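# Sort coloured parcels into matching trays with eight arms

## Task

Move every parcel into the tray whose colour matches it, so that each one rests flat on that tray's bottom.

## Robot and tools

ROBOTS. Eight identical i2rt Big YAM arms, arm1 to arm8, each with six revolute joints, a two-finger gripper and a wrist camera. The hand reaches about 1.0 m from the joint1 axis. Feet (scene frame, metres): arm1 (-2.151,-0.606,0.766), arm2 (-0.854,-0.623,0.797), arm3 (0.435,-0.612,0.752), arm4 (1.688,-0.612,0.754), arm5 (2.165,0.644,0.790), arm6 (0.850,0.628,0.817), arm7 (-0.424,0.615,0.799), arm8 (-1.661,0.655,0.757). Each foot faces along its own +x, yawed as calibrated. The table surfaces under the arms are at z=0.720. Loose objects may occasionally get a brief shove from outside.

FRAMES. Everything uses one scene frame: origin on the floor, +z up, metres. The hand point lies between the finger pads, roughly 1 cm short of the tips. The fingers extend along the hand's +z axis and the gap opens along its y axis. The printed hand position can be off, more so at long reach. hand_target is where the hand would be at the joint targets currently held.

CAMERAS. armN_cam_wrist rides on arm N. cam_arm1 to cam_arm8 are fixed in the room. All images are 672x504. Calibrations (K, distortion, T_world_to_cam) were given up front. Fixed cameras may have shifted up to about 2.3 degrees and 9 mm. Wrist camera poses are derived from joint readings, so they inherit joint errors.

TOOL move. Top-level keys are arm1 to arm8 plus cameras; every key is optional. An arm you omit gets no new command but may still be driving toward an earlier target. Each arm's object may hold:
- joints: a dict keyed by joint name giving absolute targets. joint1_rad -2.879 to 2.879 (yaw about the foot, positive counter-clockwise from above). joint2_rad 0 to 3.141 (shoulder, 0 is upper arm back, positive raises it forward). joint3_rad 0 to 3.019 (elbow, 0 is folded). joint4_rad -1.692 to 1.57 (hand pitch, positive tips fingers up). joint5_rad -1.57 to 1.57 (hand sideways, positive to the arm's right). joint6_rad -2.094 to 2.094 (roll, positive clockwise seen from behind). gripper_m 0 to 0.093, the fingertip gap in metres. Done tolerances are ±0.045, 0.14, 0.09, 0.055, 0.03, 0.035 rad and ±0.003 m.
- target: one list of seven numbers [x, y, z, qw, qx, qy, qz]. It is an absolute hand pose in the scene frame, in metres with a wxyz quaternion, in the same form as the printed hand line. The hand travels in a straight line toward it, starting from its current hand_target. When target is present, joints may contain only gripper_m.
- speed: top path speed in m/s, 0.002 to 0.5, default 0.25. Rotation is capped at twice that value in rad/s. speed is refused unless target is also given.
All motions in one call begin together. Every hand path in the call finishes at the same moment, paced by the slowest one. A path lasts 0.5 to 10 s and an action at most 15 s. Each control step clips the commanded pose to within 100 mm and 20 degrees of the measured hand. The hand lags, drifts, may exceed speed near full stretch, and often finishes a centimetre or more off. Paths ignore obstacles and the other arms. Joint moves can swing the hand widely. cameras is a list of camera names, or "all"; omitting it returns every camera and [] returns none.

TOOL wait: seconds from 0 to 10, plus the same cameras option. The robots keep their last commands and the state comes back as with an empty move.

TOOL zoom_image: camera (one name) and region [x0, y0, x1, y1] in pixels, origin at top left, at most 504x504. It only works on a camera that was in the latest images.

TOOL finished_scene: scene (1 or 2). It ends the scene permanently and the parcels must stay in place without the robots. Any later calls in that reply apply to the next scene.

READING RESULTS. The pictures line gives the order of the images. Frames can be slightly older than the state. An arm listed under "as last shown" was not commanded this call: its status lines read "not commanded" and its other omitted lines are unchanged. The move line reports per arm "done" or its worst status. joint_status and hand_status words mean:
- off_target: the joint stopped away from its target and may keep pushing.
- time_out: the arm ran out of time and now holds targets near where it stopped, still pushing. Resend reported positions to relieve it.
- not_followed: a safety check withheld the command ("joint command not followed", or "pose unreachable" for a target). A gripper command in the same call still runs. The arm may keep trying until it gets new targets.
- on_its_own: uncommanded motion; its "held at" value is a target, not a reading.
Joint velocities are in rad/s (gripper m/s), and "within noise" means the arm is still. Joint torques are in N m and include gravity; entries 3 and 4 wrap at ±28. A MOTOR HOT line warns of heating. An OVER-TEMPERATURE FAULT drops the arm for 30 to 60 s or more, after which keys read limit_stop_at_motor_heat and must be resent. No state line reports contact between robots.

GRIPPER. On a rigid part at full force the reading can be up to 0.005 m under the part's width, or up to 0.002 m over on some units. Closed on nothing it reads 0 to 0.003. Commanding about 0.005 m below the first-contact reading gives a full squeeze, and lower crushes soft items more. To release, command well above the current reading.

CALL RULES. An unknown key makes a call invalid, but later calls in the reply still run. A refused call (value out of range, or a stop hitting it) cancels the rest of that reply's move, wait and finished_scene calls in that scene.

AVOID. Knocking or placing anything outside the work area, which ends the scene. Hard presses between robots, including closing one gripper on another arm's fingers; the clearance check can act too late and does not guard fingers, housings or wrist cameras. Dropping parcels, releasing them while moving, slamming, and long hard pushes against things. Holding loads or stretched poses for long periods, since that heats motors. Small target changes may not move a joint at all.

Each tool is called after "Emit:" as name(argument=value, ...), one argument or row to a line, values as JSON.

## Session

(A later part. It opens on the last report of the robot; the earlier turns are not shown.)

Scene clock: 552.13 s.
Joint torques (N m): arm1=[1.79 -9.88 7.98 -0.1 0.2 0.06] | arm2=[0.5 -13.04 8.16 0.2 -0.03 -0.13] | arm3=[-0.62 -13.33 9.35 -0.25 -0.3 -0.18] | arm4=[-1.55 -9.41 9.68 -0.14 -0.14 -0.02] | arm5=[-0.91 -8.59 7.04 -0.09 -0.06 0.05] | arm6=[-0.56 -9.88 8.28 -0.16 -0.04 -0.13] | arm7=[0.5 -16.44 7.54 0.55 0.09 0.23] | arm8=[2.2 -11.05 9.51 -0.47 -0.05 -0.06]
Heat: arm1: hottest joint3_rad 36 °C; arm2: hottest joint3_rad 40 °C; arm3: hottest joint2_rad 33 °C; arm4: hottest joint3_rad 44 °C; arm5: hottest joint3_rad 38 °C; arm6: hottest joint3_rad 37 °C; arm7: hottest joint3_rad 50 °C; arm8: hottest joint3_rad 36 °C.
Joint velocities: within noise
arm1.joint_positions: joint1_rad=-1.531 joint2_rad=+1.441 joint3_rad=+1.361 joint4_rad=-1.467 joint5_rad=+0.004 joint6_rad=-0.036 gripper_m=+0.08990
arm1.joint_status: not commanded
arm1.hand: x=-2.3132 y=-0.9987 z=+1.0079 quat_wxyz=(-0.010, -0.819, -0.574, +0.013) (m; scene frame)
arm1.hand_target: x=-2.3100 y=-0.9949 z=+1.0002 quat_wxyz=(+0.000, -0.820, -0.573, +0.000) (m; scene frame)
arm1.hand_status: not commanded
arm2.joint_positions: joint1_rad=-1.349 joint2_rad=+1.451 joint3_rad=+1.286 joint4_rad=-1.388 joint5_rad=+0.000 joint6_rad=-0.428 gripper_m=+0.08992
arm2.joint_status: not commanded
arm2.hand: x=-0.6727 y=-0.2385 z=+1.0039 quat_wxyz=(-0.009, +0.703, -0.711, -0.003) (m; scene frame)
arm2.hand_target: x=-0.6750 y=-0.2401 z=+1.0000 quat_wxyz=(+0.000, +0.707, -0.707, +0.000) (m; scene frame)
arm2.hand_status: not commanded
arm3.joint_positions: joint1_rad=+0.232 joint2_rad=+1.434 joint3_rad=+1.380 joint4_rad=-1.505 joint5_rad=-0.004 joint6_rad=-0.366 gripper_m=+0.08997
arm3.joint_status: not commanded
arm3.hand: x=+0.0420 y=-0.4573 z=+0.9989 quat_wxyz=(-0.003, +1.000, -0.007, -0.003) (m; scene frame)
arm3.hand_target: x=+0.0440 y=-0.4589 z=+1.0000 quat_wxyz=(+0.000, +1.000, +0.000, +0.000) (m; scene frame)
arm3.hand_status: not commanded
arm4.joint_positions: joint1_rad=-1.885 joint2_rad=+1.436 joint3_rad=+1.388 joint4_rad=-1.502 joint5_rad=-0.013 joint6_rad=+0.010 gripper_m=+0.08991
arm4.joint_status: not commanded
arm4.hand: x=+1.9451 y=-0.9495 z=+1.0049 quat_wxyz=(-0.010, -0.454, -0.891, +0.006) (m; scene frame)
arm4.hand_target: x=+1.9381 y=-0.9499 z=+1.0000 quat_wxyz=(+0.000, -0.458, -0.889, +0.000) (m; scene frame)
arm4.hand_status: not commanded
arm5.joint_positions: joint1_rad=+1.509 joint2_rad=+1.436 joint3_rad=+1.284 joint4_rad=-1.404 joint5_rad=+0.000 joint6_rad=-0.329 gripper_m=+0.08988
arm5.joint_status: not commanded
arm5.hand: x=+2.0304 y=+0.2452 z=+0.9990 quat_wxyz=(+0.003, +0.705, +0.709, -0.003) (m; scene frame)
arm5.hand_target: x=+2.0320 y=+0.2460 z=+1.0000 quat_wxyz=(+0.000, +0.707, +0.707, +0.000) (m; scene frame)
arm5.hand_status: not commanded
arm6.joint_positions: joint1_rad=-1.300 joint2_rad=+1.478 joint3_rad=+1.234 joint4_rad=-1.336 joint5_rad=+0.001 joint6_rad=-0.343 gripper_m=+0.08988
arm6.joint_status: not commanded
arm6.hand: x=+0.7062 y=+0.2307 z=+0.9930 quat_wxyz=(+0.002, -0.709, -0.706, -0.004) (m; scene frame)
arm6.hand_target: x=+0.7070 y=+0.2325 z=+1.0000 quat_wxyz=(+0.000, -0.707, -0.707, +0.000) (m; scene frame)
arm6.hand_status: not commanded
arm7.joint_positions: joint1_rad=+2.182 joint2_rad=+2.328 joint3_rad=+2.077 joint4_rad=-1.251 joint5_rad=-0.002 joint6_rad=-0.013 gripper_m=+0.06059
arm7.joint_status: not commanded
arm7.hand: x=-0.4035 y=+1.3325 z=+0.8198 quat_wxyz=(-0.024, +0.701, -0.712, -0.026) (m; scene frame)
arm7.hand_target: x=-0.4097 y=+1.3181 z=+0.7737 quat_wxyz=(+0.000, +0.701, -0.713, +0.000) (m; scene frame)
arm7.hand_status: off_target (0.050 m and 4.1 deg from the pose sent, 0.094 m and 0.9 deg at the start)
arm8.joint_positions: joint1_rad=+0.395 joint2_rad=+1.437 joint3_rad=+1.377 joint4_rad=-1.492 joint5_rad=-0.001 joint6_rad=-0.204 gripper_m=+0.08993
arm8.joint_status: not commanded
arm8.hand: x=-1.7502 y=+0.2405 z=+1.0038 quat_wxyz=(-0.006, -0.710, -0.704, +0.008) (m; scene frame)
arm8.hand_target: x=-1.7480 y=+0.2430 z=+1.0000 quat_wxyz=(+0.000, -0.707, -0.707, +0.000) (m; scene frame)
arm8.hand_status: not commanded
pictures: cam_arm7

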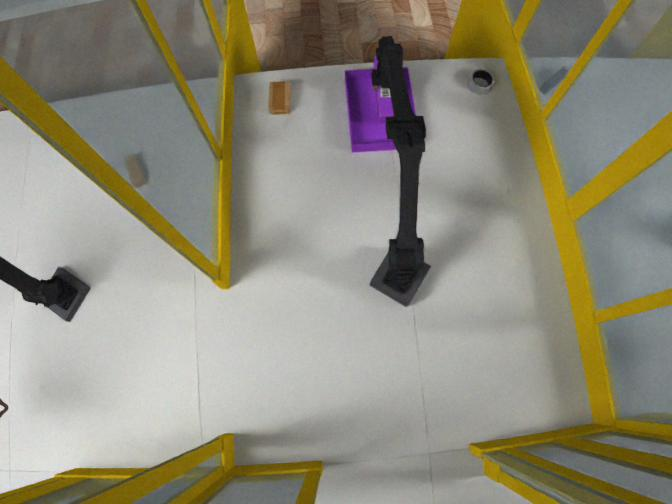

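Emit:
move(
  arm7={"target":[-0.413,1.288,0.88,0,-0.701,0.713,0],"speed":0.25},
  cameras=[],
)

Emit:
move(
  arm7={"target":[-0.413,1.285,0.785,0,-0.701,0.713,0],"speed":0.18},
  cameras=["cam_arm7"],
)

Emit:
zoom_image(
  camera="cam_arm7",
  region=[310, 10, 470, 170],
)

Scene clock: 563.53 s.
Joint torques (N m): arm1=[1.73 -9.58 8.02 -0.08 0.18 0.08] | arm2=[0.5 -12.98 8.16 0.2 -0.03 -0.13] | arm3=[-0.62 -13.33 9.37 -0.24 -0.3 -0.17] | arm4=[-1.55 -9.41 9.69 -0.14 -0.15 -0.01] | arm5=[-0.56 -9.05 7.01 -0.23 -0.1 0.04] | arm6=[-0.5 -9.93 8.27 -0.17 -0.03 -0.13] | arm7=[0.44 -19.31 8.95 -0.29 0.07 0.21] | arm8=[2.26 -10.7 9.58 -0.49 -0.07 -0.06]
Heat: arm1: hottest joint3_rad 36 °C; arm2: hottest joint3_rad 40 °C; arm3: hottest joint2_rad 33 °C; arm4: hottest joint3_rad 44 °C; arm5: hottest joint3_rad 38 °C; arm6: hottest joint3_rad 37 °C; arm7: hottest joint3_rad 49 °C; arm8: hottest joint3_rad 36 °C.
move: arm7 done
Joint velocities: within noise
arm1, arm2, arm3, arm4, arm5, arm6, arm8: as last shown
arm7.joint_positions: joint1_rad=+2.186 joint2_rad=+2.206 joint3_rad=+2.020 joint4_rad=-1.373 joint5_rad=-0.002 joint6_rad=-0.008 gripper_m=+0.06059
arm7.joint_status: not commanded
arm7.hand: x=-0.4072 y=+1.2940 z=+0.8799 quat_wxyz=(-0.004, +0.701, -0.713, -0.006) (m; scene frame)
arm7.hand_target: x=-0.4129 y=+1.2880 z=+0.8800 quat_wxyz=(+0.000, +0.701, -0.713, +0.000) (m; scene frame)
arm7.hand_status: done (0.008 m and 0.9 deg from the pose sent, 0.075 m and 4.0 deg at the start)
pictures: none
No camera images: "cameras" was empty.

Scene clock: 564.80 s.
Joint torques (N m): arm1=[1.96 -9.52 7.99 -0.09 0.16 0.09] | arm2=[0.5 -13.04 8.16 0.2 -0.03 -0.13] | arm3=[-0.62 -13.27 9.36 -0.24 -0.29 -0.18] | arm4=[-1.55 -9.41 9.68 -0.14 -0.14 -0.01] | arm5=[-0.91 -9.05 7.13 -0.05 -0.09 0.05] | arm6=[-0.62 -9.82 8.27 -0.14 -0.04 -0.13] | arm7=[0.44 -18.67 8.87 0.51 0.06 0.21] | arm8=[2.08 -10.52 9.52 -0.43 -0.07 -0.07]
Heat: arm1: hottest joint3_rad 36 °C; arm2: hottest joint3_rad 40 °C; arm3: hottest joint2_rad 33 °C; arm4: hottest joint3_rad 44 °C; arm5: hottest joint3_rad 38 °C; arm6: hottest joint3_rad 37 °C; arm7: hottest joint3_rad 49 °C; arm8: hottest joint3_rad 36 °C.
move: arm7 done
Joint velocities: within noise
arm1, arm2, arm3, arm4, arm5, arm6, arm8: as last shown
arm7.joint_positions: joint1_rad=+2.186 joint2_rad=+2.263 joint3_rad=+1.883 joint4_rad=-1.192 joint5_rad=-0.002 joint6_rad=-0.008 gripper_m=+0.06059
arm7.joint_status: not commanded
arm7.hand: x=-0.4074 y=+1.2849 z=+0.7920 quat_wxyz=(+0.001, +0.701, -0.713, -0.002) (m; scene frame)
arm7.hand_target: x=-0.4130 y=+1.2849 z=+0.7850 quat_wxyz=(+0.000, +0.701, -0.713, +0.000) (m; scene frame)
arm7.hand_status: done (0.009 m and 0.2 deg from the pose sent, 0.095 m and 0.9 deg at the start)
pictures: cam_arm7

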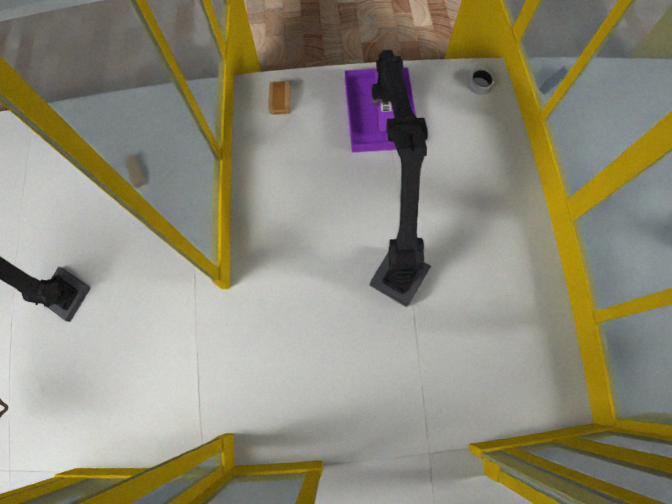

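Scaled by 3.150.

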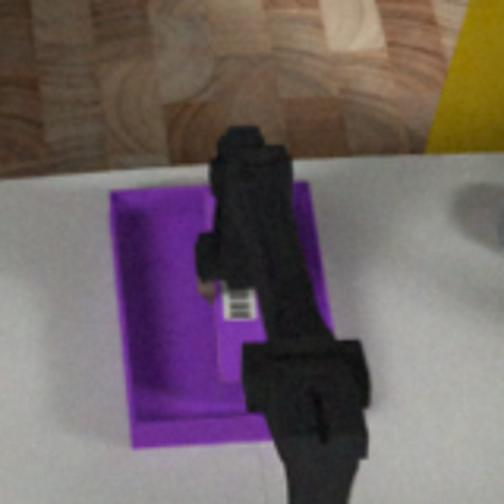

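Inside. Lower and release.

Emit:
move(
  arm7={"target":[-0.413,1.283,0.76,0,-0.701,0.713,0],"speed":0.12},
  cameras=[],
)

Emit:
move(
  arm7={"joints":{"gripper_m":0.085}},
  cameras=[],
)

Emit:
move(
  arm7={"target":[-0.413,1.283,0.88,0,-0.701,0.713,0],"speed":0.3},
  cameras=["cam_arm7","arm7_cam_wrist"],
)

Scene clock: 578.03 s.
Joint torques (N m): arm1=[1.73 -9.58 7.9 -0.18 0.19 0.05] | arm2=[0.5 -13.04 8.16 0.2 -0.03 -0.13] | arm3=[-0.73 -13.33 9.35 -0.27 -0.31 -0.17] | arm4=[-1.55 -9.41 9.69 -0.13 -0.14 -0.01] | arm5=[-0.67 -8.76 7.17 -0.09 -0.1 0.03] | arm6=[-0.62 -9.82 8.28 -0.17 -0.04 -0.13] | arm7=[0.44 -17.67 8.43 0.62 0.06 0.22] | arm8=[2.14 -10.64 9.59 -0.51 -0.05 -0.06]
Heat: arm1: hottest joint3_rad 36 °C; arm2: hottest joint3_rad 40 °C; arm3: hottest joint2_rad 33 °C; arm4: hottest joint3_rad 44 °C; arm5: hottest joint3_rad 38 °C; arm6: hottest joint3_rad 38 °C; arm7: hottest joint3_rad 48 °C; arm8: hottest joint3_rad 36 °C.
move: arm7 off_target
Joint velocities: within noise
arm1, arm2, arm3, arm4, arm5, arm6, arm8: as last shown
arm7.joint_positions: joint1_rad=+2.186 joint2_rad=+2.277 joint3_rad=+1.862 joint4_rad=-1.143 joint5_rad=-0.002 joint6_rad=-0.008 gripper_m=+0.06059
arm7.joint_status: not commanded
arm7.hand: x=-0.4074 y=+1.2864 z=+0.7755 quat_wxyz=(-0.004, +0.701, -0.713, -0.006) (m; scene frame)
arm7.hand_target: x=-0.4129 y=+1.2828 z=+0.7604 quat_wxyz=(+0.000, +0.701, -0.713, +0.000) (m; scene frame)
arm7.hand_status: off_target (0.017 m and 0.9 deg from the pose sent, 0.033 m and 0.2 deg at the start)
pictures: none
No camera images: "cameras" was empty.

Scene clock: 578.63 s.
Joint torques (N m): arm1=[1.9 -9.7 8.03 -0.09 0.19 0.07] | arm2=[0.5 -13.04 8.16 0.2 -0.03 -0.13] | arm3=[-0.67 -13.39 9.35 -0.25 -0.3 -0.19] | arm4=[-1.55 -9.41 9.69 -0.13 -0.14 -0.01] | arm5=[-0.09 -8.7 6.99 -0.08 -0.07 0.06] | arm6=[-0.56 -9.88 8.28 -0.16 -0.03 -0.13] | arm7=[0.5 -17.55 8.4 0.57 0.07 0.2] | arm8=[2.08 -10.58 9.57 -0.53 -0.05 -0.05]
Heat: arm1: hottest joint3_rad 36 °C; arm2: hottest joint3_rad 40 °C; arm3: hottest joint2_rad 33 °C; arm4: hottest joint3_rad 44 °C; arm5: hottest joint3_rad 38 °C; arm6: hottest joint3_rad 38 °C; arm7: hottest joint3_rad 48 °C; arm8: hottest joint3_rad 36 °C.
move: arm7 done
Joint velocities: within noise
arm1, arm2, arm3, arm4, arm5, arm6, arm8: as last shown
arm7.joint_positions: joint1_rad=+2.186 joint2_rad=+2.277 joint3_rad=+1.862 joint4_rad=-1.142 joint5_rad=-0.002 joint6_rad=-0.008 gripper_m=+0.08484
arm7.joint_status: all done
arm7.hand: x=-0.4074 y=+1.2867 z=+0.7755 quat_wxyz=(-0.005, +0.701, -0.713, -0.007) (m; scene frame)
arm7.hand_target: x=-0.4129 y=+1.2827 z=+0.7604 quat_wxyz=(+0.000, +0.701, -0.713, +0.000) (m; scene frame)
arm7.hand_status: not commanded
pictures: none
No camera images: "cameras" was empty.

Scene clock: 580.00 s.
Joint torques (N m): arm1=[1.67 -9.58 7.94 -0.12 0.18 0.06] | arm2=[0.5 -13.04 8.16 0.2 -0.03 -0.13] | arm3=[-0.79 -13.33 9.33 -0.25 -0.3 -0.17] | arm4=[-1.55 -9.47 9.69 -0.14 -0.15 -0.01] | arm5=[-0.38 -9.11 6.93 -0.1 -0.11 0.06] | arm6=[-0.62 -9.88 8.27 -0.14 -0.03 -0.13] | arm7=[0.44 -17.67 14.38 -0.43 0.04 0.2] | arm8=[2.43 -10.7 9.55 -0.44 -0.07 -0.08]
Heat: arm1: hottest joint3_rad 36 °C; arm2: hottest joint3_rad 40 °C; arm3: hottest joint2_rad 33 °C; arm4: hottest joint3_rad 44 °C; arm5: hottest joint3_rad 38 °C; arm6: hottest joint3_rad 38 °C; arm7: hottest joint3_rad 48 °C; arm8: hottest joint3_rad 36 °C.
move: arm7 off_target
Joint velocities: within noise
arm1, arm2, arm3, arm4, arm5, arm6, arm8: as last shown
arm7.joint_positions: joint1_rad=+2.186 joint2_rad=+2.169 joint3_rad=+1.923 joint4_rad=-1.357 joint5_rad=-0.002 joint6_rad=-0.008 gripper_m=+0.08493
arm7.joint_status: not commanded
arm7.hand: x=-0.4078 y=+1.2681 z=+0.8673 quat_wxyz=(+0.012, +0.701, -0.713, +0.009) (m; scene frame)
arm7.hand_target: x=-0.4131 y=+1.2822 z=+0.8802 quat_wxyz=(+0.000, +0.701, -0.713, -0.001) (m; scene frame)
arm7.hand_status: off_target (0.020 m and 1.7 deg from the pose sent, 0.105 m and 0.9 deg at the start)
pictures: arm7_cam_wrist, cam_arm7
camera_calibration:
arm7_cam_wrist: T_world_to_cam=[[0.99995, -0.000904062, 0.00992596, 0.397129], [-0.00663065, -0.803876, 0.59476, 0.507235], [0.00744154, -0.594797, -0.803842, 1.57578], [0, 0, 0, 1]] pos_world=[-0.405472, 1.34538, 0.96105]

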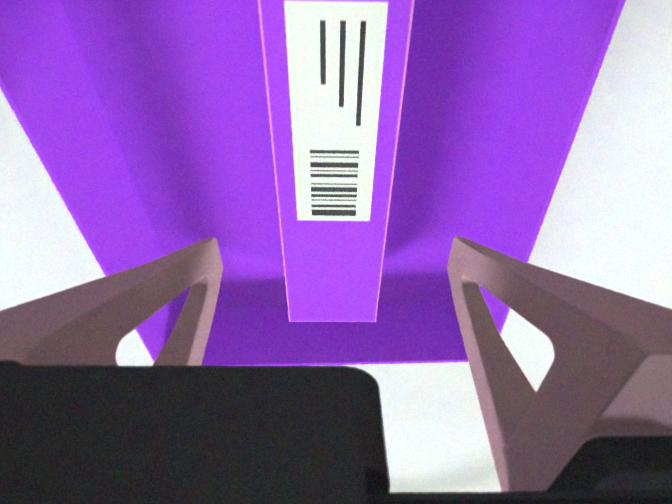

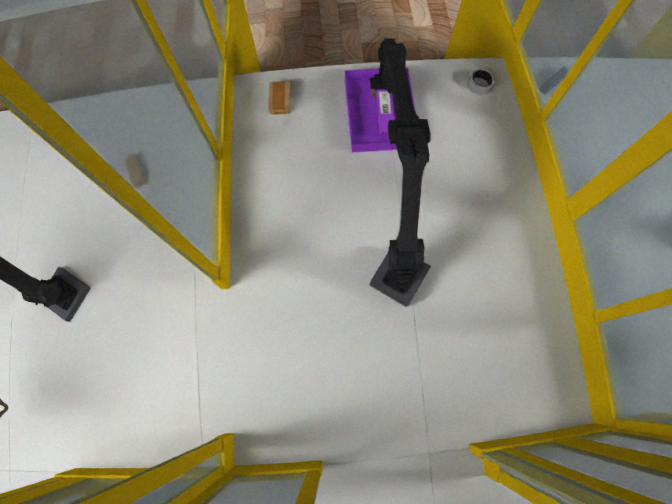

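Emit:
move(
  arm7={"target":[-0.407,1.035,1.0,0,-0.701,0.713,0],"speed":0.5},
  cameras=["cam_arm7"],
)

Emit:
zoom_image(
  camera="cam_arm7",
  region=[310, 10, 470, 170],
)

Scene clock: 586.17 s.
Joint torques (N m): arm1=[1.73 -9.82 7.95 -0.09 0.18 0.07] | arm2=[0.5 -13.04 8.16 0.2 -0.03 -0.13] | arm3=[-0.67 -13.22 9.35 -0.21 -0.3 -0.17] | arm4=[-1.61 -9.41 9.68 -0.14 -0.14 -0.01] | arm5=[-0.38 -9.17 6.95 -0.09 -0.07 0.02] | arm6=[-0.67 -9.88 8.28 -0.17 -0.03 -0.12] | arm7=[-1.08 -9.64 8.94 -0.24 0.05 0.01] | arm8=[2.32 -10.64 9.63 -0.53 -0.05 -0.05]
Heat: arm1: hottest joint3_rad 36 °C; arm2: hottest joint3_rad 40 °C; arm3: hottest joint2_rad 33 °C; arm4: hottest joint3_rad 44 °C; arm5: hottest joint3_rad 38 °C; arm6: hottest joint3_rad 38 °C; arm7: hottest joint3_rad 49 °C; arm8: hottest joint3_rad 36 °C.
move: arm7 off_target
Joint velocities: within noise
arm1, arm2, arm3, arm4, arm5, arm6, arm8: as last shown
arm7.joint_positions: joint1_rad=+2.182 joint2_rad=+1.448 joint3_rad=+1.287 joint4_rad=-1.383 joint5_rad=-0.002 joint6_rad=-0.011 gripper_m=+0.08493
arm7.joint_status: not commanded
arm7.hand: x=-0.4114 y=+1.0407 z=+1.0079 quat_wxyz=(-0.010, +0.701, -0.713, -0.011) (m; scene frame)
arm7.hand_target: x=-0.4071 y=+1.0350 z=+1.0002 quat_wxyz=(+0.000, +0.701, -0.713, +0.000) (m; scene frame)
arm7.hand_status: off_target (0.011 m and 1.7 deg from the pose sent, 0.268 m and 1.7 deg at the start; pose on its path clipped on 7 of 46 steps)
pictures: cam_arm7

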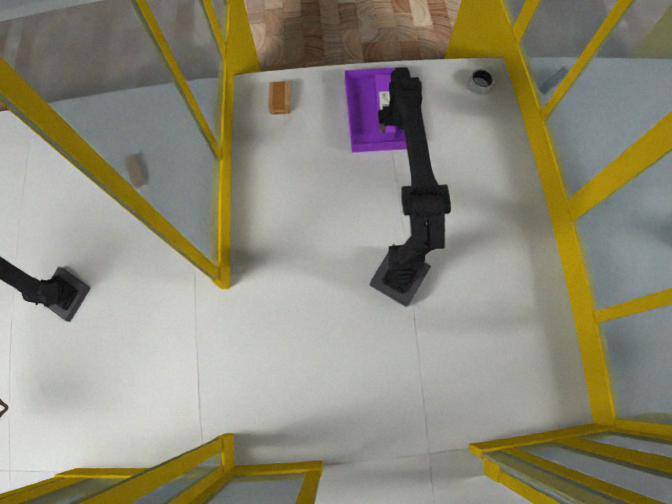

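Scaled by 3.150.

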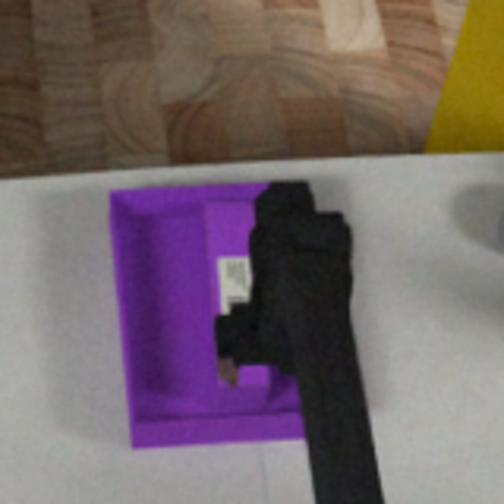

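Flat inside.

Emit:
finished_scene(
  scene=2,
)

The scene is finished: the task was done.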